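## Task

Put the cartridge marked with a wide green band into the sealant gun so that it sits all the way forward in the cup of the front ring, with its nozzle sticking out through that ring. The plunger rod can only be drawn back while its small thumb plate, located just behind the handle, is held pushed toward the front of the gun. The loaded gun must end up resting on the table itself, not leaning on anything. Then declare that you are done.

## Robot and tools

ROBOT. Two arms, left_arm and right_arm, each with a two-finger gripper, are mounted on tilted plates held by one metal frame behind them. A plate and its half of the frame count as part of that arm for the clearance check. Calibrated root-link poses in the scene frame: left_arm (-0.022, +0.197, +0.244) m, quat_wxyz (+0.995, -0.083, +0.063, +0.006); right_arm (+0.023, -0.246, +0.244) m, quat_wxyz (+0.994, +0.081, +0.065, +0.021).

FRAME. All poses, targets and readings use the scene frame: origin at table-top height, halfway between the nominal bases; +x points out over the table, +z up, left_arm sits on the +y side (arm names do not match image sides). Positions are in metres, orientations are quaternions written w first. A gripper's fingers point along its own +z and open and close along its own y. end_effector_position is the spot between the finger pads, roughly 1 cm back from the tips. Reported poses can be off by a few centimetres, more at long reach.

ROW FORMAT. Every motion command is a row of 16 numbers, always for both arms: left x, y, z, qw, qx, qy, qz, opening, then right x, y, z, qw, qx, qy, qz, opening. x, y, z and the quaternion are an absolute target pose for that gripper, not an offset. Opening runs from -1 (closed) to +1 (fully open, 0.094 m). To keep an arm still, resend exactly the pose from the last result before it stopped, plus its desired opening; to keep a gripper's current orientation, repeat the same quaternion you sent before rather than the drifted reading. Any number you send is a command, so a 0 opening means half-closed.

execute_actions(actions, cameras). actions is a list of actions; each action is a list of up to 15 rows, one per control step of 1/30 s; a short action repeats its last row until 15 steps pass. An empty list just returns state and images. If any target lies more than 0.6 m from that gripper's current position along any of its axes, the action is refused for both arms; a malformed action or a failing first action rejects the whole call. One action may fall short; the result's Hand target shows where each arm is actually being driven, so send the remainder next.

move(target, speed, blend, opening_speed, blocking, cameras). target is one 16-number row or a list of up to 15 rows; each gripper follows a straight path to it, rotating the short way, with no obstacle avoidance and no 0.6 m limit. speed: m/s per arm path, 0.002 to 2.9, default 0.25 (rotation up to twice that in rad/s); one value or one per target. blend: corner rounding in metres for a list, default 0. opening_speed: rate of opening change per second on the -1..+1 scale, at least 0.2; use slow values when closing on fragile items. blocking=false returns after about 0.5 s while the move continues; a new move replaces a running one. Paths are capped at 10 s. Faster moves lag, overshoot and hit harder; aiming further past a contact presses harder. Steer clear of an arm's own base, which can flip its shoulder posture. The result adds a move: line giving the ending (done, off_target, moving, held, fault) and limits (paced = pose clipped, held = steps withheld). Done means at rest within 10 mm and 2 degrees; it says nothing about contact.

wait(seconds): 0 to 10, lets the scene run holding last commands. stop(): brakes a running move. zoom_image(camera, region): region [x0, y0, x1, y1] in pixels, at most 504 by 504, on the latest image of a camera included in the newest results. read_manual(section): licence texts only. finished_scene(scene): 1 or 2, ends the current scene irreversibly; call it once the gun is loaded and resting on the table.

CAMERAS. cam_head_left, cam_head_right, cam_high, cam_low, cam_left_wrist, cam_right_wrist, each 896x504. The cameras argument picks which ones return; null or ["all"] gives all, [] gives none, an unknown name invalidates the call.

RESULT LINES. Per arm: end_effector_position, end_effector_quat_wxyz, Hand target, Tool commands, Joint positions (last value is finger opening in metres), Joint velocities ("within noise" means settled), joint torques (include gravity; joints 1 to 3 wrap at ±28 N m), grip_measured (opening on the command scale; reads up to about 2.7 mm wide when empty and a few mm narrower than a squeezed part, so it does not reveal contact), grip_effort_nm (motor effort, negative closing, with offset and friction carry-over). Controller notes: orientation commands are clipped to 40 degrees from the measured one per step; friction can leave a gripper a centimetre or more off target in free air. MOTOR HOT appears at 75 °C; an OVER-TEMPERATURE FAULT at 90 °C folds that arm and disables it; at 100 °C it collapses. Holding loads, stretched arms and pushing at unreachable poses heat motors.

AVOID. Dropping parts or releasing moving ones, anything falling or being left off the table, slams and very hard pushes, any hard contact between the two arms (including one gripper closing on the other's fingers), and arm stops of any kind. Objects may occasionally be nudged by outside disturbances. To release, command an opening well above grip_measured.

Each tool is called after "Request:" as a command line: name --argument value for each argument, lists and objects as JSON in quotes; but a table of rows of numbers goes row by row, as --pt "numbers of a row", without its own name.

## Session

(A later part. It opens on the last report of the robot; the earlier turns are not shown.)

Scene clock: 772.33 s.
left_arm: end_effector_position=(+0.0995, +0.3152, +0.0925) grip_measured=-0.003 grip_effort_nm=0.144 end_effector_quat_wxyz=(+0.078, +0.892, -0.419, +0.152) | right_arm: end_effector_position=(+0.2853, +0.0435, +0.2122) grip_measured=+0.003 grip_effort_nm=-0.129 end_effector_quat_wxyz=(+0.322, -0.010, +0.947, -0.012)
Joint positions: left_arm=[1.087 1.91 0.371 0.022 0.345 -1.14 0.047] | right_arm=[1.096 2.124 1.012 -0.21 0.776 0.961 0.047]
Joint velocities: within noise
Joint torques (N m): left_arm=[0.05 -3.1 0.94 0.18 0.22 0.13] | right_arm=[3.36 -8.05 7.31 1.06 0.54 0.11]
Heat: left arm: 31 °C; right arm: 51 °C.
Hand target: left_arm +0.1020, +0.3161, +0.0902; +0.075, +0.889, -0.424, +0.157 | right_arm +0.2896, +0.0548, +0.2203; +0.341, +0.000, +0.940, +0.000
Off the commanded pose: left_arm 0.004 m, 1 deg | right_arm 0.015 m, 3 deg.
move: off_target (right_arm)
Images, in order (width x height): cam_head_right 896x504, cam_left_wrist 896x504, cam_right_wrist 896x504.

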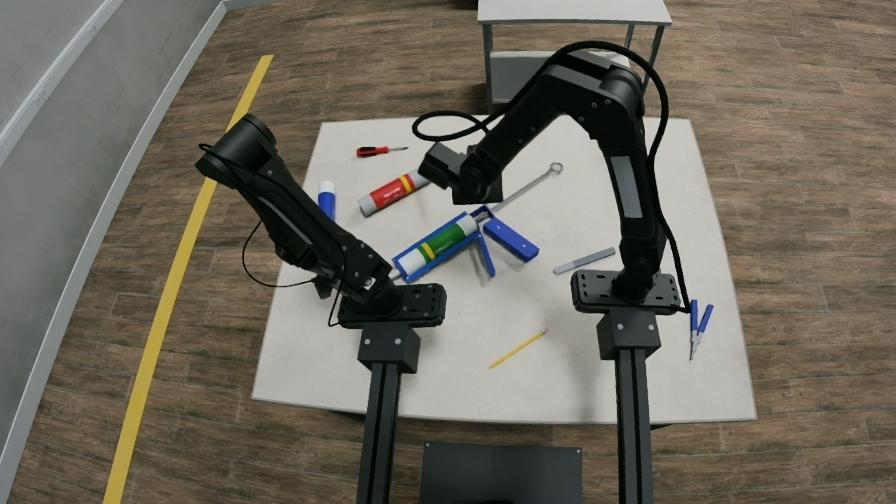

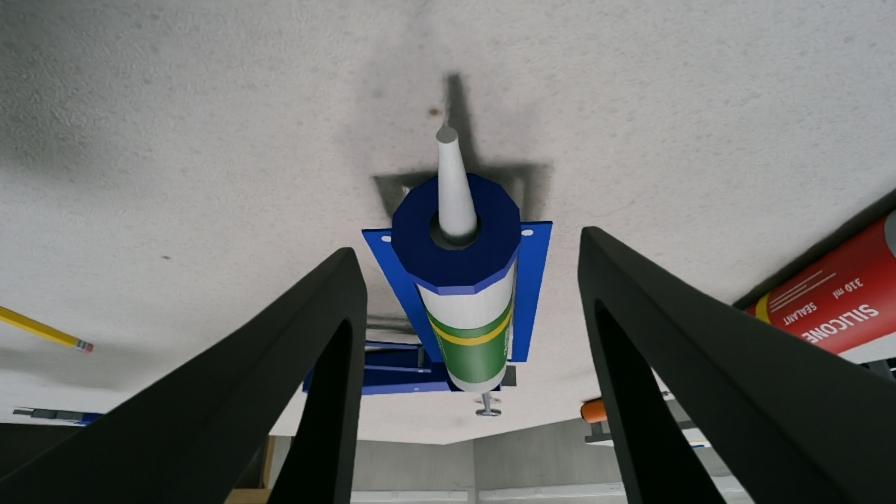

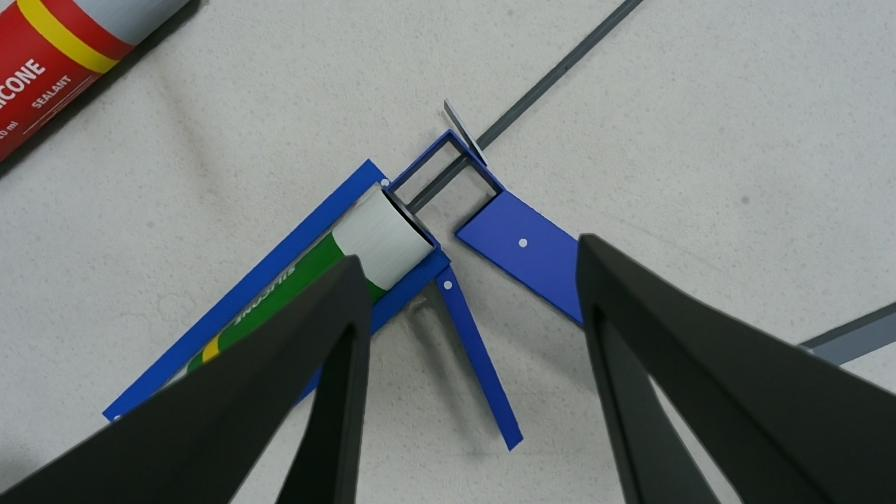

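Request:
move --pt "0.16 0.30 0.19 -0.2040 -0.3259 0.9203 -0.0722 0.2 0.22 -0.15 0.26 0.342 0 0.94 0 0.0" --pt "0.204 0.289 0.095 -0.2040 -0.3259 0.9203 -0.0722 0.2 0.22 -0.15 0.26 0.342 0 0.94 0 0.0" --speed 0.4 --cameras '["cam_left_wrist","cam_low"]'

Scene clock: 804.80 s.
left_arm: end_effector_position=(+0.1972, +0.2898, +0.1003) grip_measured=+0.197 grip_effort_nm=0.154 end_effector_quat_wxyz=(-0.211, -0.324, +0.920, -0.072) | right_arm: end_effector_position=(+0.2200, -0.1465, +0.2592) grip_measured=+0.003 grip_effort_nm=-0.120 end_effector_quat_wxyz=(+0.340, -0.002, +0.940, +0.004)
Joint positions: left_arm=[0.438 2.15 1.017 -0.69 0.005 -0.238 0.056] | right_arm=[1.042 1.129 0.27 -0.353 0.776 0.873 0.047]
Joint velocities: within noise
Joint torques (N m): left_arm=[-1.62 -5.98 3.95 -0.31 0.05 -0.1] | right_arm=[0.31 -2.19 6.01 0.86 0.32 0.02]
Heat: left arm: 31 °C; right arm: 54 °C.
Hand target: left_arm +0.2038, +0.2890, +0.0952; -0.204, -0.326, +0.920, -0.072 | right_arm +0.2201, -0.1499, +0.2599; +0.342, +0.000, +0.940, +0.000
Off the commanded pose: left_arm 0.009 m, 1 deg | right_arm 0.004 m, 1 deg.
move: done
Images, in order (width x height): cam_low 896x504, cam_left_wrist 896x504.

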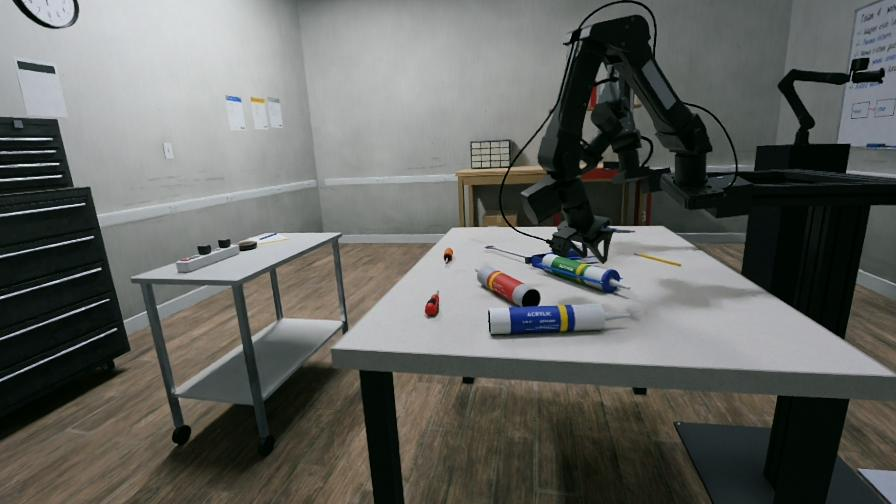

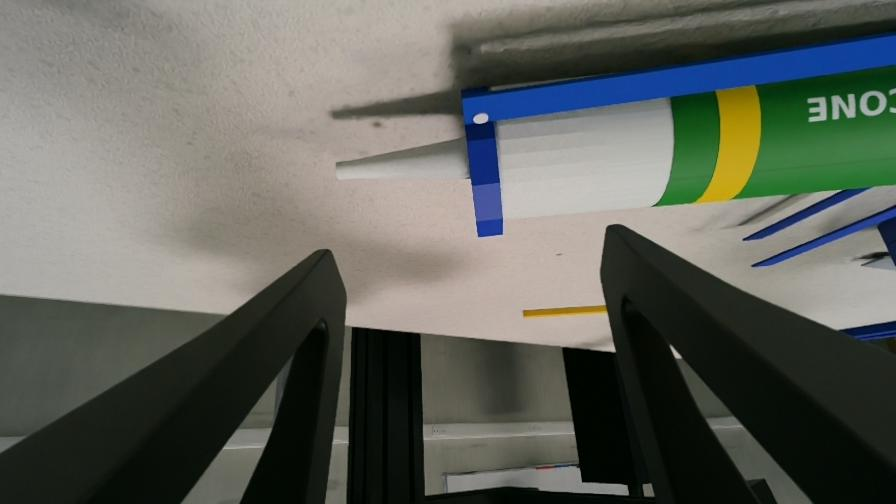

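Request:
zoom_image --camera "cam_left_wrist" --region '[420, 70, 560, 250]'

Scaled by 2.800 from the camera's 896x504 image, which has a finer 1280x720 frame.

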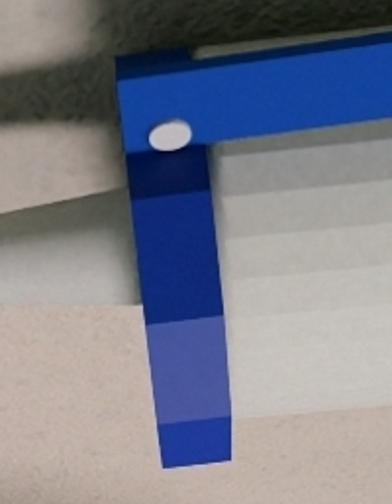

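Request:
move --pt "0.16 0.30 0.19 0 0.8949 -0.4462 0 -0.4 0.26 -0.08 0.25 0 0.8949 -0.4462 0 0.9" --pt "0.118 0.282 0.06 0 0.8949 -0.4462 0 -0.4 0.300 0.110 0.14 0 0.8949 -0.4462 0 0.9" --speed 0.4 --cameras '["cam_left_wrist","cam_right_wrist","cam_head_right"]'

Scene clock: 840.13 s.
left_arm: end_effector_position=(+0.1248, +0.2839, +0.0622) grip_measured=-0.397 grip_effort_nm=-0.144 end_effector_quat_wxyz=(-0.004, +0.896, -0.444, +0.005) | right_arm: end_effector_position=(+0.3035, +0.1041, +0.1382) grip_measured=+0.897 grip_effort_nm=0.173 end_effector_quat_wxyz=(-0.001, +0.893, -0.449, +0.003)
Joint positions: left_arm=[0.516 2.071 0.281 0.424 -0.077 -1.686 0.028] | right_arm=[0.881 2.573 1.757 -0.798 0.208 -1.282 0.089]
Joint velocities: within noise
Joint torques (N m): left_arm=[0.31 -3.02 -1.7 0.43 -0.02 0.15] | right_arm=[3.88 -11.48 7.75 0.03 -0.04 0.07]
Heat: left arm: 34 °C; right arm: 50 °C.
Hand target: left_arm +0.1180, +0.2819, +0.0603; +0.000, +0.895, -0.446, +0.000 | right_arm +0.2999, +0.1099, +0.1400; +0.000, +0.895, -0.446, +0.000
Off the commanded pose: left_arm 0.007 m, 1 deg | right_arm 0.007 m, 1 deg.
move: done
Images, in order (width x height): cam_head_right 896x504, cam_left_wrist 896x504, cam_right_wrist 896x504.

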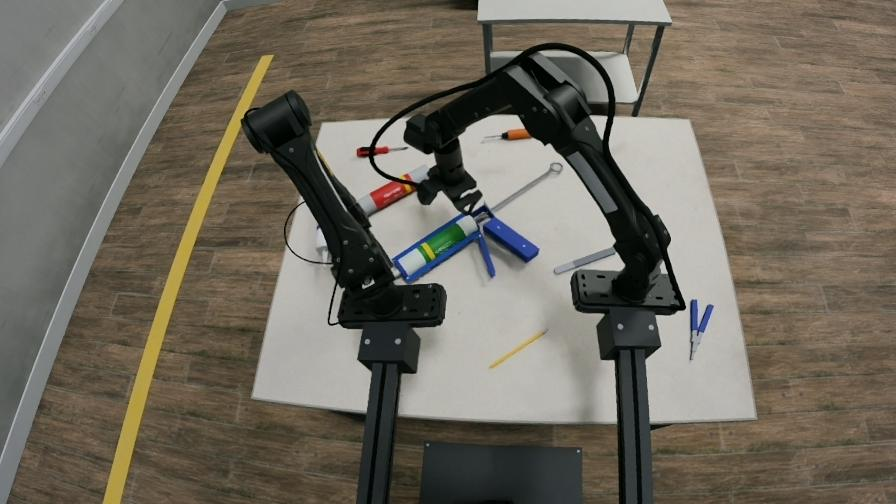

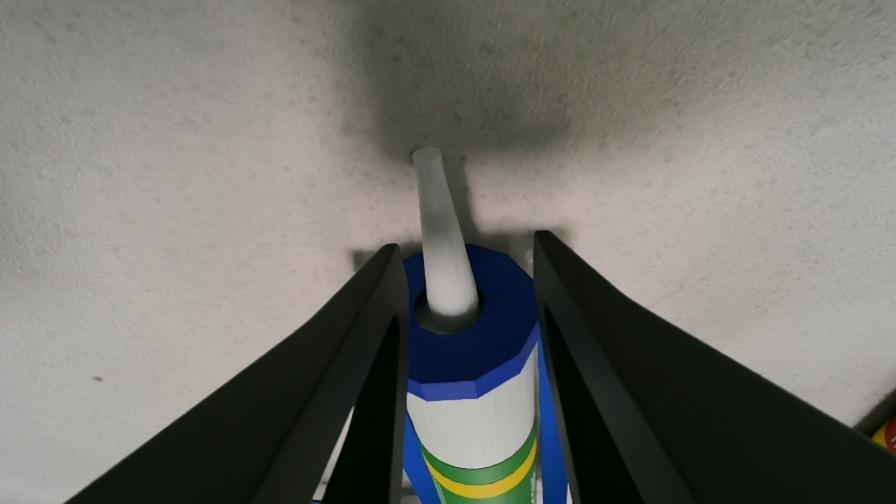

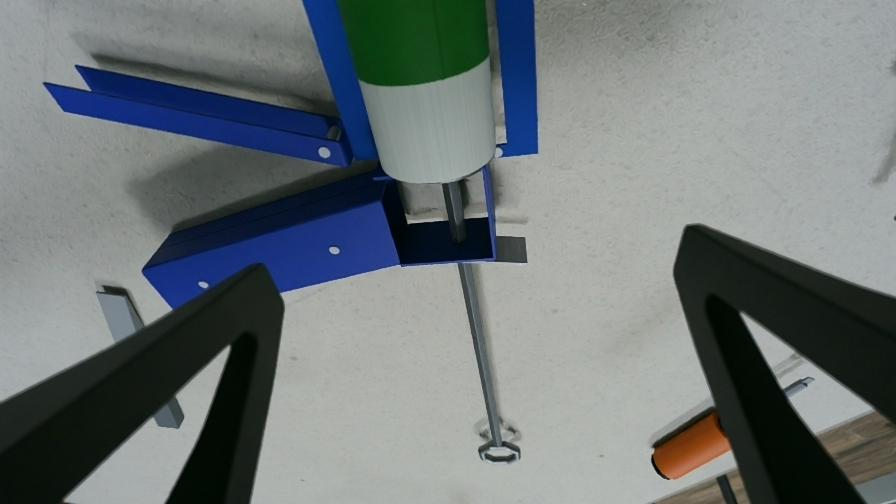

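Request:
move --target '[0.118,0.282,0.06,0,0.8949,-0.4462,0,-0.4,0.278,0.118,0.068,0,0.8949,-0.4462,0,0.9]' --speed 0.15 --cameras '["cam_right_wrist","cam_low"]'

Request:
zoom_image --camera "cam_low" --region '[510, 230, 640, 310]'

Scene clock: 849.83 s.
left_arm: end_effector_position=(+0.1251, +0.2841, +0.0622) grip_measured=-0.397 grip_effort_nm=-0.144 end_effector_quat_wxyz=(-0.005, +0.896, -0.444, +0.005) | right_arm: end_effector_position=(+0.2829, +0.1078, +0.0687) grip_measured=+0.897 grip_effort_nm=0.168 end_effector_quat_wxyz=(+0.010, +0.893, -0.451, +0.001)
Joint positions: left_arm=[0.516 2.071 0.281 0.425 -0.077 -1.686 0.028] | right_arm=[0.891 2.734 1.746 -0.652 0.208 -1.264 0.089]
Joint velocities: within noise
Joint torques (N m): left_arm=[0.16 -3.08 -1.8 0.48 -0.01 0.17] | right_arm=[4.52 -11.89 5.41 0.35 -0.05 0.04]
Heat: left arm: 32 °C; right arm: 54 °C.
Hand target: left_arm +0.1180, +0.2819, +0.0603; +0.000, +0.895, -0.446, +0.000 | right_arm +0.2778, +0.1178, +0.0681; +0.000, +0.895, -0.446, +0.000
Off the commanded pose: left_arm 0.008 m, 1 deg | right_arm 0.011 m, 1 deg.
move: off_target (right_arm)
Images, in order (width x height): cam_low 896x504, cam_right_wrist 896x504.

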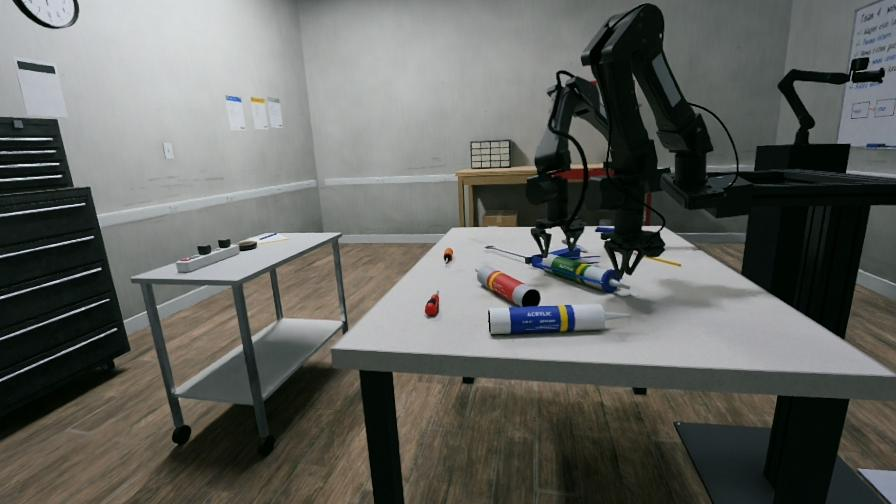

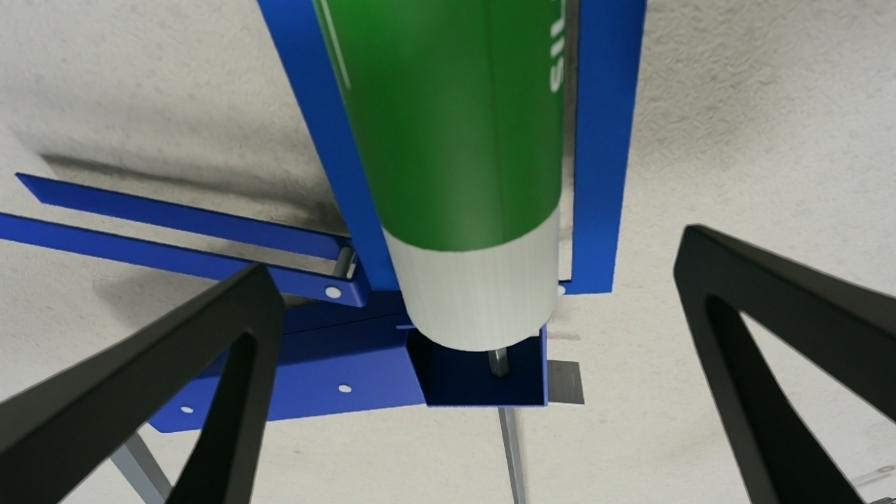

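Scaled by 3.877 from the camera's 896x504 image, which has a finer 1280x720 frame.

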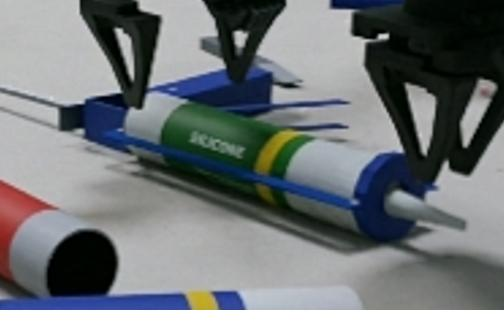

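Request:
move --pt "0.118 0.282 0.06 0 0.8949 -0.4462 0 -0.4 0.271 0.129 0.060 0 0.8949 -0.4462 0 0.9" --pt "0.118 0.282 0.06 0 0.8949 -0.4462 0 -0.4 0.271 0.129 0.038 0 0.8949 -0.4462 0 0.9" --speed 0.1 --cameras '["cam_right_wrist","cam_low"]'

Request:
zoom_image --camera "cam_low" --region '[510, 230, 640, 310]'

Scene clock: 855.00 s.
left_arm: end_effector_position=(+0.1252, +0.2841, +0.0622) grip_measured=-0.397 grip_effort_nm=-0.144 end_effector_quat_wxyz=(-0.005, +0.896, -0.444, +0.005) | right_arm: end_effector_position=(+0.2712, +0.1189, +0.0413) grip_measured=+0.897 grip_effort_nm=0.168 end_effector_quat_wxyz=(+0.012, +0.894, -0.447, +0.002)
Joint positions: left_arm=[0.516 2.071 0.281 0.426 -0.077 -1.685 0.028] | right_arm=[0.915 2.827 1.799 -0.62 0.208 -1.248 0.089]
Joint velocities: within noise
Joint torques (N m): left_arm=[0.27 -3.11 -1.69 0.48 0 0.14] | right_arm=[3.59 -11.28 6.76 0.38 -0.05 0.03]
Heat: left arm: 32 °C; right arm: 54 °C.
Hand target: left_arm +0.1180, +0.2819, +0.0603; +0.000, +0.895, -0.446, +0.000 | right_arm +0.2708, +0.1288, +0.0384; +0.000, +0.895, -0.446, +0.000
Off the commanded pose: left_arm 0.008 m, 1 deg | right_arm 0.011 m, 1 deg.
move: off_target (right_arm)
Images, in order (width x height): cam_low 896x504, cam_right_wrist 896x504.

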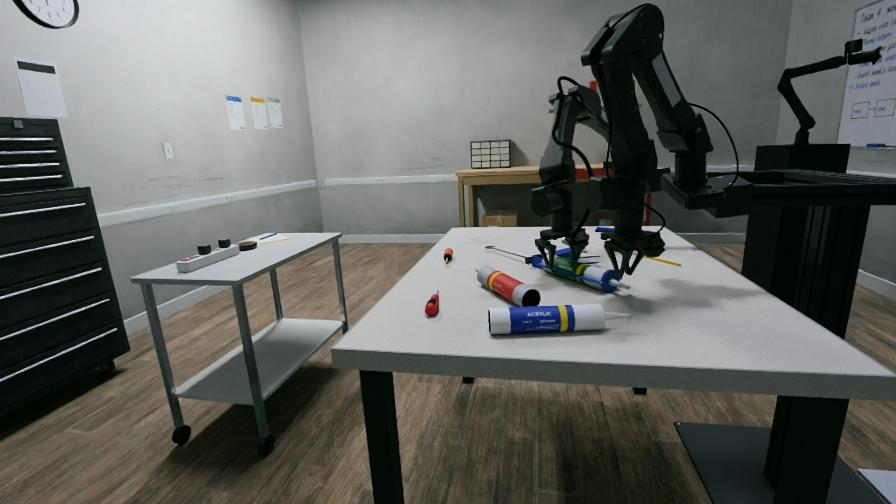

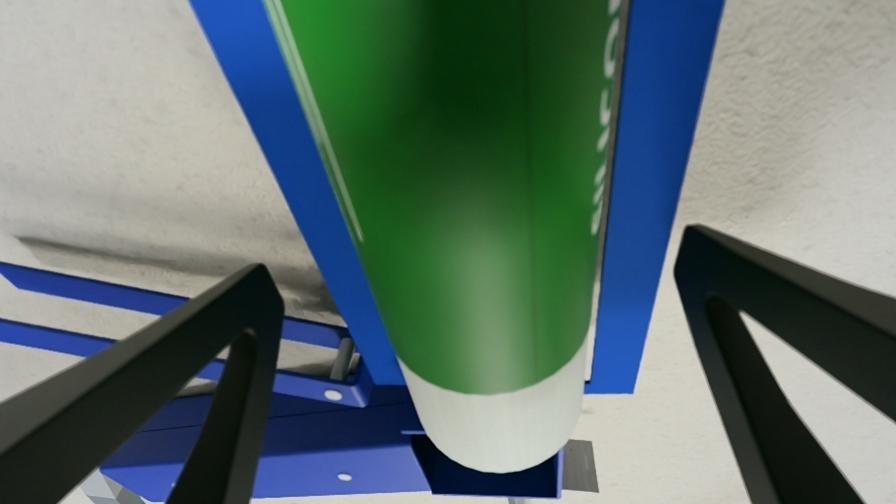

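Scaled by 3.877 from the camera's 896x504 image, which has a finer 1280x720 frame.

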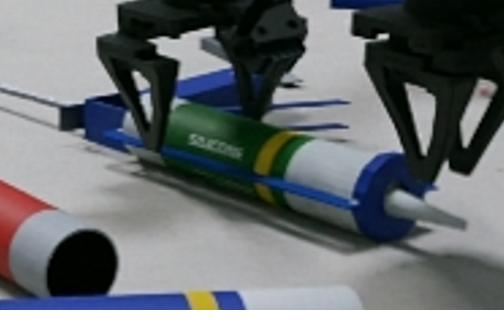

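Request:
move --target '[0.118,0.282,0.06,0,0.8949,-0.4462,0,-0.4,0.271,0.129,0.036,0,0.8949,-0.4462,0,0.6]' --opening_speed 0.4 --cameras '["cam_right_wrist","cam_low","cam_left_wrist"]'

Request:
zoom_image --camera "cam_low" --region '[510, 230, 640, 310]'

Scene clock: 860.00 s.
left_arm: end_effector_position=(+0.1252, +0.2842, +0.0622) grip_measured=-0.397 grip_effort_nm=-0.134 end_effector_quat_wxyz=(-0.005, +0.896, -0.444, +0.005) | right_arm: end_effector_position=(+0.2733, +0.1222, +0.0404) grip_measured=+0.603 grip_effort_nm=-0.129 end_effector_quat_wxyz=(+0.005, +0.894, -0.448, +0.003)
Joint positions: left_arm=[0.516 2.071 0.281 0.426 -0.077 -1.685 0.028] | right_arm=[0.915 2.831 1.804 -0.607 0.208 -1.248 0.075]
Joint velocities: within noise
Joint torques (N m): left_arm=[0.25 -3.03 -1.65 0.41 0 0.15] | right_arm=[3.49 -11.11 6.6 0.3 -0.06 0.01]
Heat: left arm: 32 °C; right arm: 55 °C.
Hand target: left_arm +0.1180, +0.2819, +0.0603; +0.000, +0.895, -0.446, +0.000 | right_arm +0.2709, +0.1289, +0.0362; +0.000, +0.895, -0.446, +0.000
Off the commanded pose: left_arm 0.008 m, 1 deg | right_arm 0.008 m, 1 deg.
move: done
Images, in order (width x height): cam_low 896x504, cam_left_wrist 896x504, cam_right_wrist 896x504.

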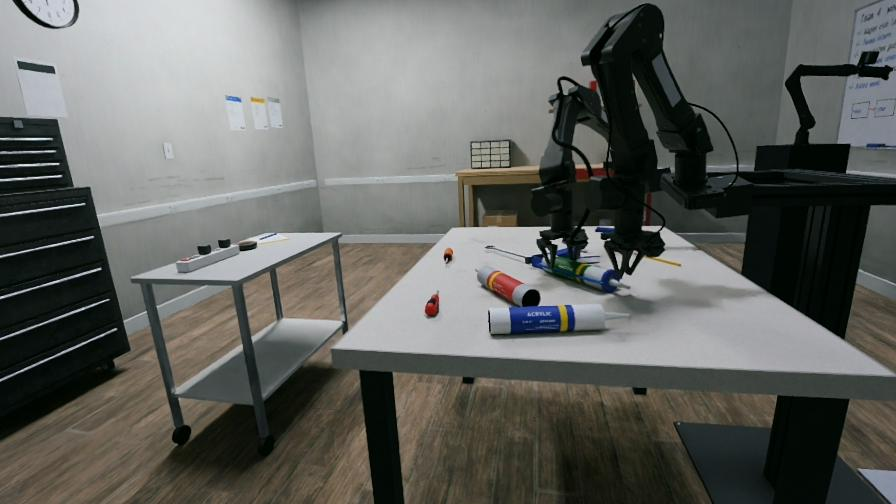

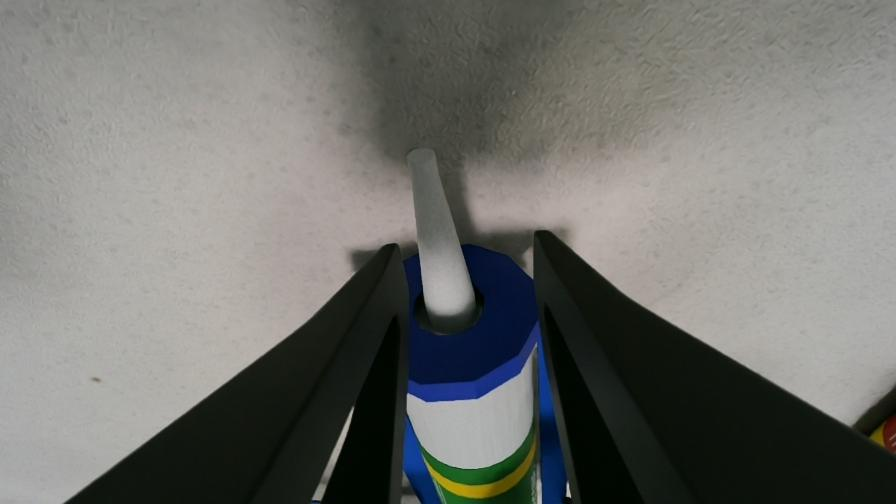

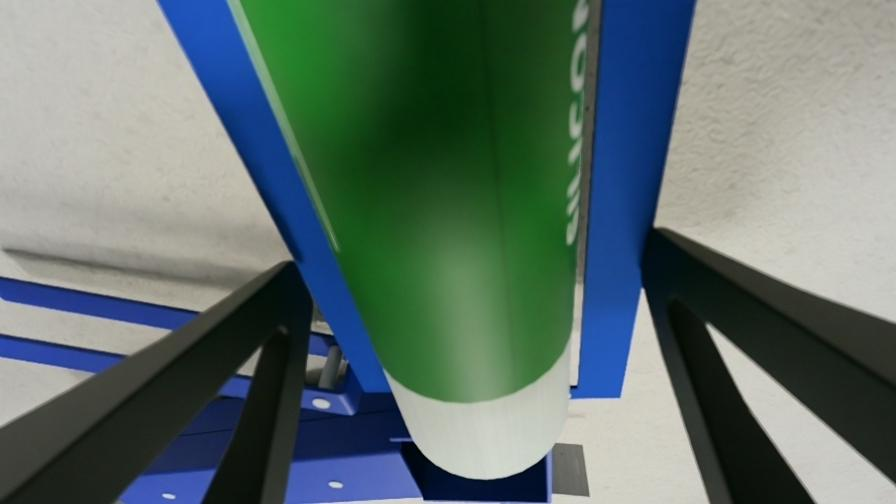

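Scaled by 3.877 from the camera's 896x504 image, which has a finer 1280x720 frame.

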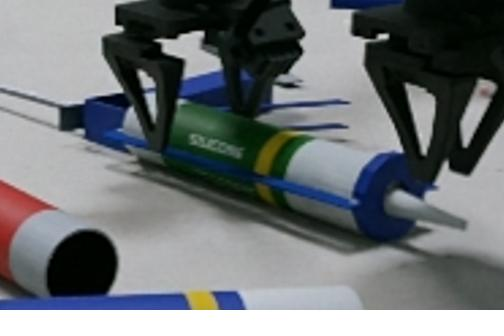

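Request:
move --target '[0.118,0.282,0.06,0,0.8949,-0.4462,0,-0.4,0.271,0.129,0.036,0,0.8949,-0.4462,0,0.45]' --opening_speed 0.4 --cameras '["cam_right_wrist","cam_low"]'

Request:
zoom_image --camera "cam_low" --region '[510, 230, 640, 310]'

Scene clock: 863.83 s.
left_arm: end_effector_position=(+0.1252, +0.2842, +0.0622) grip_measured=-0.397 grip_effort_nm=-0.144 end_effector_quat_wxyz=(-0.005, +0.896, -0.444, +0.005) | right_arm: end_effector_position=(+0.2736, +0.1225, +0.0404) grip_measured=+0.453 grip_effort_nm=-0.129 end_effector_quat_wxyz=(+0.004, +0.894, -0.448, +0.003)
Joint positions: left_arm=[0.516 2.071 0.281 0.426 -0.077 -1.685 0.028] | right_arm=[0.915 2.831 1.804 -0.605 0.208 -1.248 0.068]
Joint velocities: within noise
Joint torques (N m): left_arm=[0.21 -3.14 -1.7 0.43 -0.05 0.15] | right_arm=[3.47 -11.18 6.61 0.29 -0.05 0.02]
Heat: left arm: 31 °C; right arm: 56 °C.
Hand target: left_arm +0.1180, +0.2819, +0.0603; +0.000, +0.895, -0.446, +0.000 | right_arm +0.2709, +0.1289, +0.0362; +0.000, +0.895, -0.446, +0.000
Off the commanded pose: left_arm 0.008 m, 1 deg | right_arm 0.008 m, 1 deg.
move: done
Images, in order (width x height): cam_low 896x504, cam_right_wrist 896x504.

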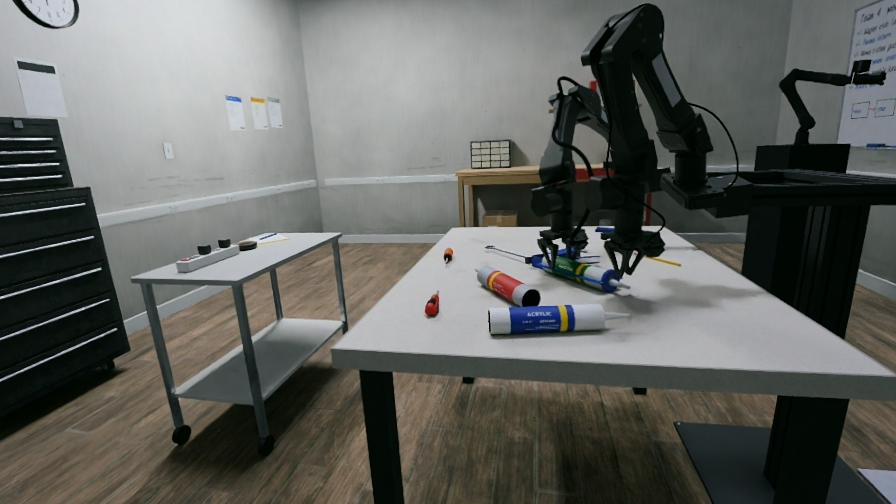

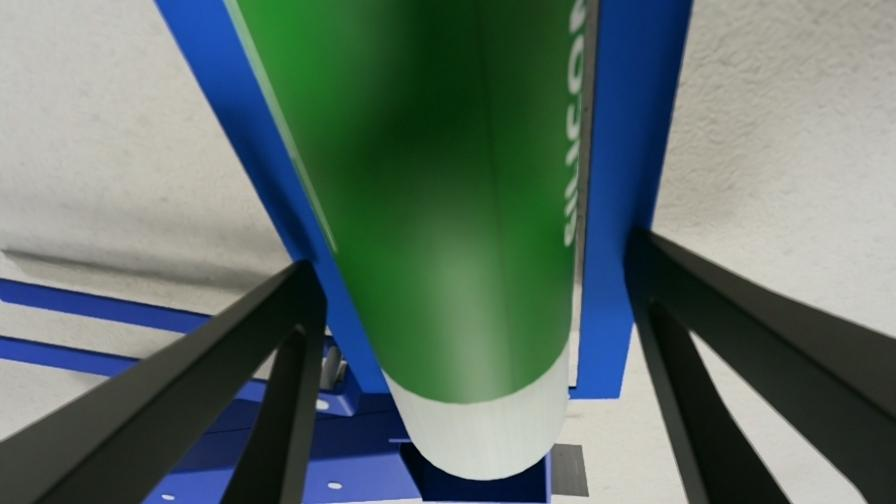

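Scaled by 3.877 from the camera's 896x504 image, which has a finer 1280x720 frame.

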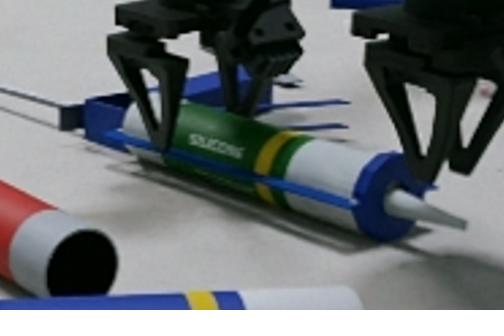

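Request:
move --target '[0.118,0.282,0.06,0,0.8949,-0.4462,0,-0.4,0.271,0.129,0.045,0,0.8949,-0.4462,0,0.9]' --speed 0.1 --cameras '[]'

Request:
move --target '[0.118,0.282,0.06,0,0.8949,-0.4462,0,-0.4,0.272,0.128,0.019,0,0.8949,-0.4462,0,0.9]' --speed 0.1 --cameras '["cam_right_wrist","cam_low"]'

Request:
zoom_image --camera "cam_low" --region '[510, 230, 640, 310]'

Scene clock: 867.90 s.
left_arm: end_effector_position=(+0.1253, +0.2842, +0.0622) grip_measured=-0.397 grip_effort_nm=-0.139 end_effector_quat_wxyz=(-0.005, +0.896, -0.444, +0.005) | right_arm: end_effector_position=(+0.2735, +0.1225, +0.0404) grip_measured=+0.897 grip_effort_nm=0.173 end_effector_quat_wxyz=(+0.005, +0.894, -0.449, +0.003)
Joint positions: left_arm=[0.516 2.071 0.281 0.426 -0.077 -1.685 0.028] | right_arm=[0.915 2.831 1.804 -0.606 0.208 -1.247 0.089]
Joint velocities: within noise
Joint torques (N m): left_arm=[0.25 -3.14 -1.76 0.42 -0.03 0.14] | right_arm=[3.86 -13.07 5.7 0.13 -0.04 0.07]
Heat: left arm: 31 °C; right arm: 57 °C.
Hand target: left_arm +0.1180, +0.2819, +0.0603; +0.000, +0.895, -0.446, +0.000 | right_arm +0.2710, +0.1290, +0.0450; +0.000, +0.895, -0.446, +0.000
Off the commanded pose: left_arm 0.008 m, 1 deg | right_arm 0.008 m, 1 deg.
move: done
No camera images: "cameras" was empty.

Scene clock: 868.80 s.
left_arm: end_effector_position=(+0.1253, +0.2842, +0.0622) grip_measured=-0.397 grip_effort_nm=-0.139 end_effector_quat_wxyz=(-0.005, +0.896, -0.444, +0.005) | right_arm: end_effector_position=(+0.2679, +0.1211, +0.0218) grip_measured=+0.897 grip_effort_nm=0.173 end_effector_quat_wxyz=(+0.011, +0.895, -0.445, +0.002)
Joint positions: left_arm=[0.516 2.071 0.281 0.426 -0.077 -1.685 0.028] | right_arm=[0.915 2.884 1.824 -0.587 0.208 -1.252 0.089]
Joint velocities: within noise
Joint torques (N m): left_arm=[0.13 -3.07 -1.81 0.45 -0.04 0.14] | right_arm=[2.56 -11.6 6.64 0.34 -0.06 -0.04]
Heat: left arm: 31 °C; right arm: 57 °C.
Hand target: left_arm +0.1180, +0.2819, +0.0603; +0.000, +0.895, -0.446, +0.000 | right_arm +0.2719, +0.1279, +0.0192; +0.000, +0.895, -0.446, +0.000
Off the commanded pose: left_arm 0.008 m, 1 deg | right_arm 0.009 m, 1 deg.
move: done
Images, in order (width x height): cam_low 896x504, cam_right_wrist 896x504.

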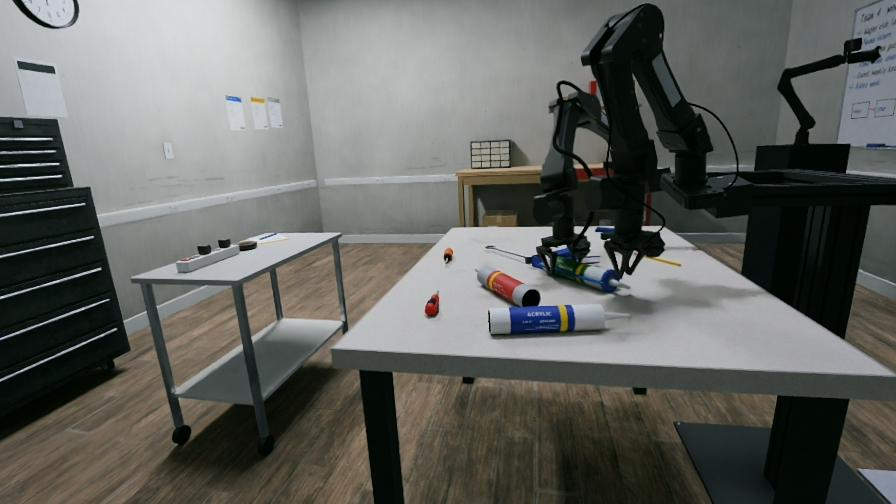

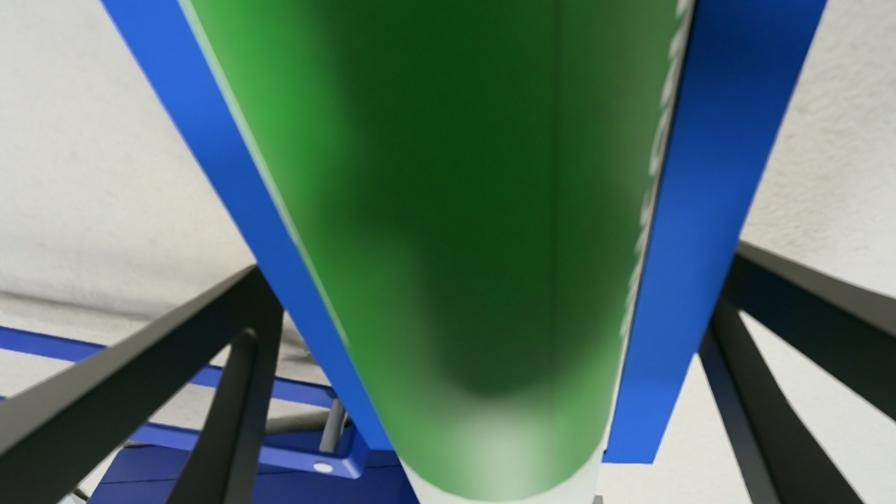

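Scaled by 3.877 from the camera's 896x504 image, which has a finer 1280x720 frame.

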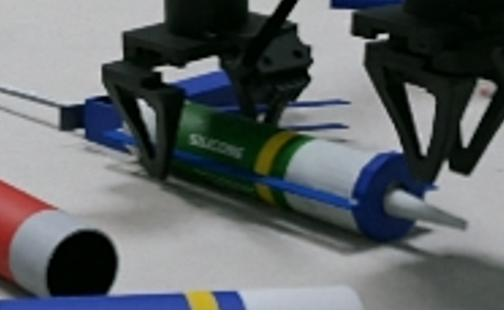

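Request:
move --target '[0.118,0.282,0.06,0,0.8949,-0.4462,0,-0.4,0.272,0.128,0.019,0,0.8949,-0.4462,0,0.55]' --opening_speed 0.4 --cameras '["cam_right_wrist","cam_left_wrist"]'

Scene clock: 873.00 s.
left_arm: end_effector_position=(+0.1253, +0.2842, +0.0622) grip_measured=-0.397 grip_effort_nm=-0.144 end_effector_quat_wxyz=(-0.005, +0.896, -0.444, +0.005) | right_arm: end_effector_position=(+0.2697, +0.1235, +0.0221) grip_measured=+0.669 grip_effort_nm=-0.999 end_effector_quat_wxyz=(+0.006, +0.895, -0.446, +0.003)
Joint positions: left_arm=[0.516 2.071 0.281 0.426 -0.077 -1.685 0.028] | right_arm=[0.915 2.884 1.826 -0.577 0.208 -1.252 0.078]
Joint velocities: within noise
Joint torques (N m): left_arm=[0.38 -3.15 -1.8 0.44 -0.01 0.15] | right_arm=[2.58 -11.59 6.52 0.27 -0.05 -0.05]
Heat: left arm: 31 °C; right arm: 57 °C.
Hand target: left_arm +0.1180, +0.2819, +0.0603; +0.000, +0.895, -0.446, +0.000 | right_arm +0.2719, +0.1279, +0.0191; +0.000, +0.895, -0.446, +0.000
Off the commanded pose: left_arm 0.008 m, 1 deg | right_arm 0.006 m, 1 deg.
move: done
Images, in order (width x height): cam_left_wrist 896x504, cam_right_wrist 896x504.

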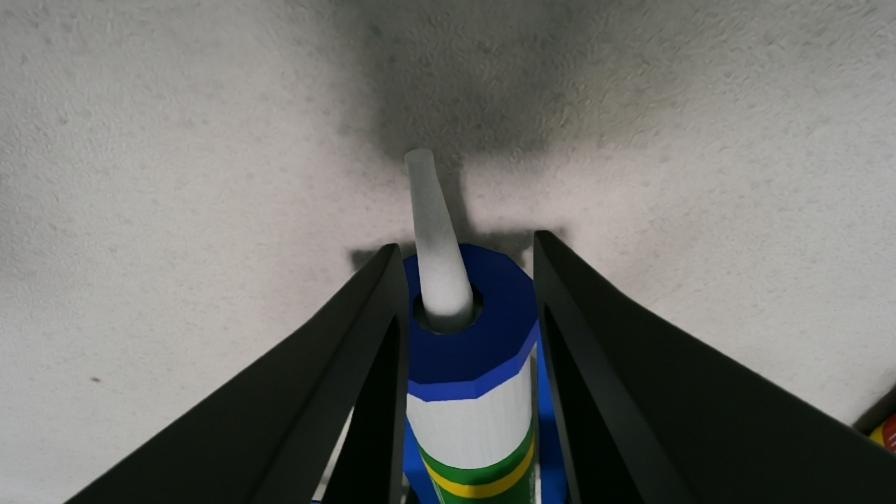

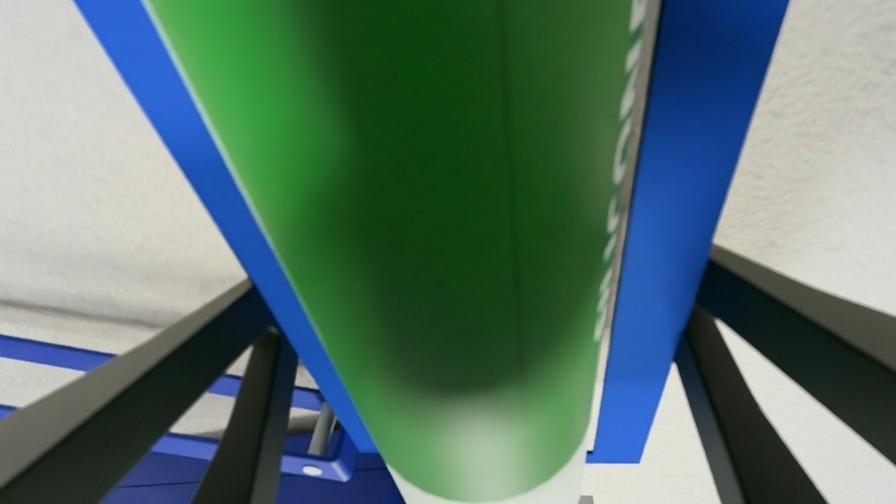

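Request:
move --target '[0.116,0.281,0.026,0,0.8949,-0.4462,0,-0.4,0.272,0.128,0.019,0,0.8949,-0.4462,0,0.55]' --speed 0.1 --cameras '["cam_left_wrist"]'

Request:
move --target '[0.116,0.281,0.026,0,0.8949,-0.4462,0,-0.95,0.272,0.128,0.019,0,0.8949,-0.4462,0,0.55]' --opening_speed 0.8 --cameras '["cam_left_wrist","cam_low"]'

Request:
zoom_image --camera "cam_low" --region '[570, 245, 640, 300]'

Scene clock: 878.37 s.
left_arm: end_effector_position=(+0.1166, +0.2800, +0.0291) grip_measured=-0.397 grip_effort_nm=-0.144 end_effector_quat_wxyz=(+0.001, +0.896, -0.445, -0.001) | right_arm: end_effector_position=(+0.2697, +0.1235, +0.0221) grip_measured=+0.669 grip_effort_nm=-1.009 end_effector_quat_wxyz=(+0.006, +0.895, -0.446, +0.003)
Joint positions: left_arm=[0.533 2.316 0.321 0.616 -0.077 -1.669 0.028] | right_arm=[0.915 2.884 1.826 -0.577 0.208 -1.252 0.078]
Joint velocities: within noise
Joint torques (N m): left_arm=[0.08 -3.44 -1.57 0.44 0.01 0.18] | right_arm=[2.61 -11.48 6.52 0.27 -0.05 -0.05]
Heat: left arm: 31 °C; right arm: 57 °C.
Hand target: left_arm +0.1161, +0.2810, +0.0261; +0.000, +0.895, -0.446, +0.000 | right_arm +0.2719, +0.1279, +0.0191; +0.000, +0.895, -0.446, +0.000
Off the commanded pose: left_arm 0.003 m, 0 deg | right_arm 0.006 m, 1 deg.
move: done
Images, in order (width x height): cam_left_wrist 896x504.

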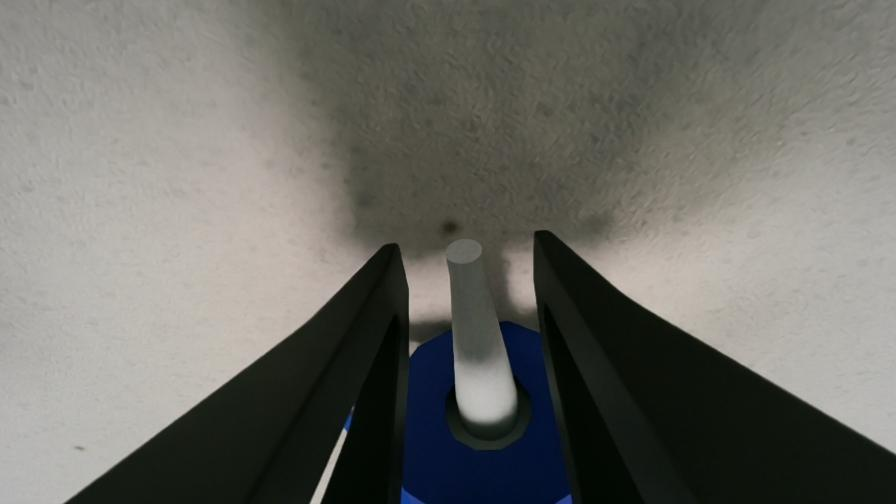

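Scene clock: 879.27 s.
left_arm: end_effector_position=(+0.1170, +0.2802, +0.0291) grip_measured=-0.873 grip_effort_nm=-1.009 end_effector_quat_wxyz=(+0.000, +0.896, -0.445, +0.000) | right_arm: end_effector_position=(+0.2697, +0.1235, +0.0221) grip_measured=+0.669 grip_effort_nm=-1.004 end_effector_quat_wxyz=(+0.006, +0.895, -0.446, +0.003)
Joint positions: left_arm=[0.533 2.316 0.321 0.617 -0.077 -1.669 0.006] | right_arm=[0.915 2.884 1.826 -0.577 0.208 -1.252 0.078]
Joint velocities: within noise
Joint torques (N m): left_arm=[0.16 -3.41 -1.47 0.45 0 0.15] | right_arm=[2.62 -11.59 6.57 0.25 -0.06 -0.04]
Heat: left arm: 31 °C; right arm: 57 °C.
Hand target: left_arm +0.1160, +0.2809, +0.0261; +0.000, +0.895, -0.446, +0.000 | right_arm +0.2719, +0.1279, +0.0191; +0.000, +0.895, -0.446, +0.000
Off the commanded pose: left_arm 0.003 m, 0 deg | right_arm 0.006 m, 1 deg.
move: done
Images, in order (width x height): cam_low 896x504, cam_left_wrist 896x504.

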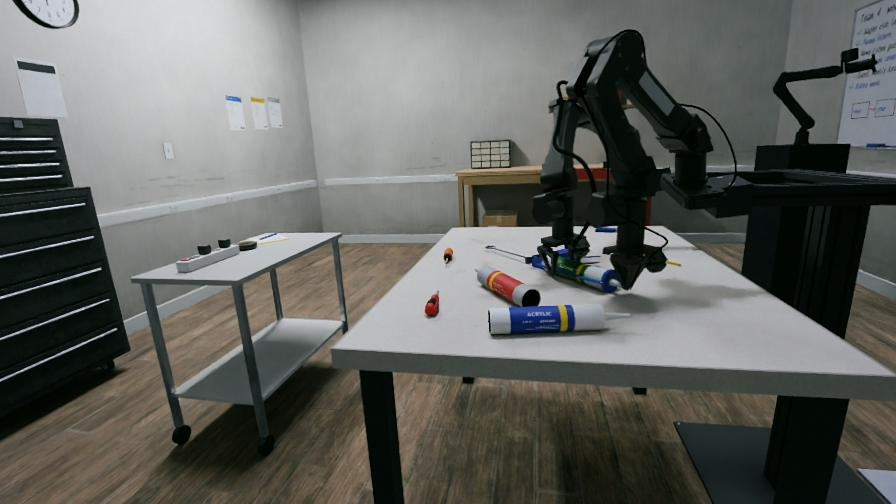

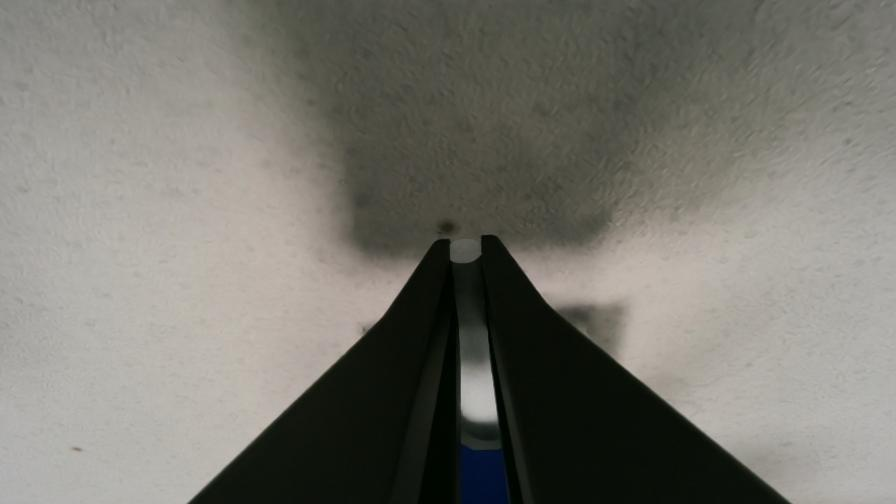

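Scaled by 7.200 from the camera's 896x504 image, which has a finer 1280x720 frame.

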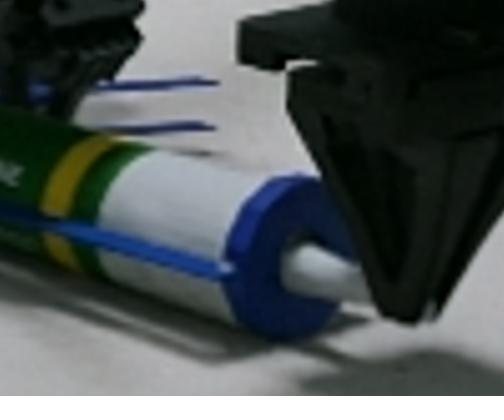

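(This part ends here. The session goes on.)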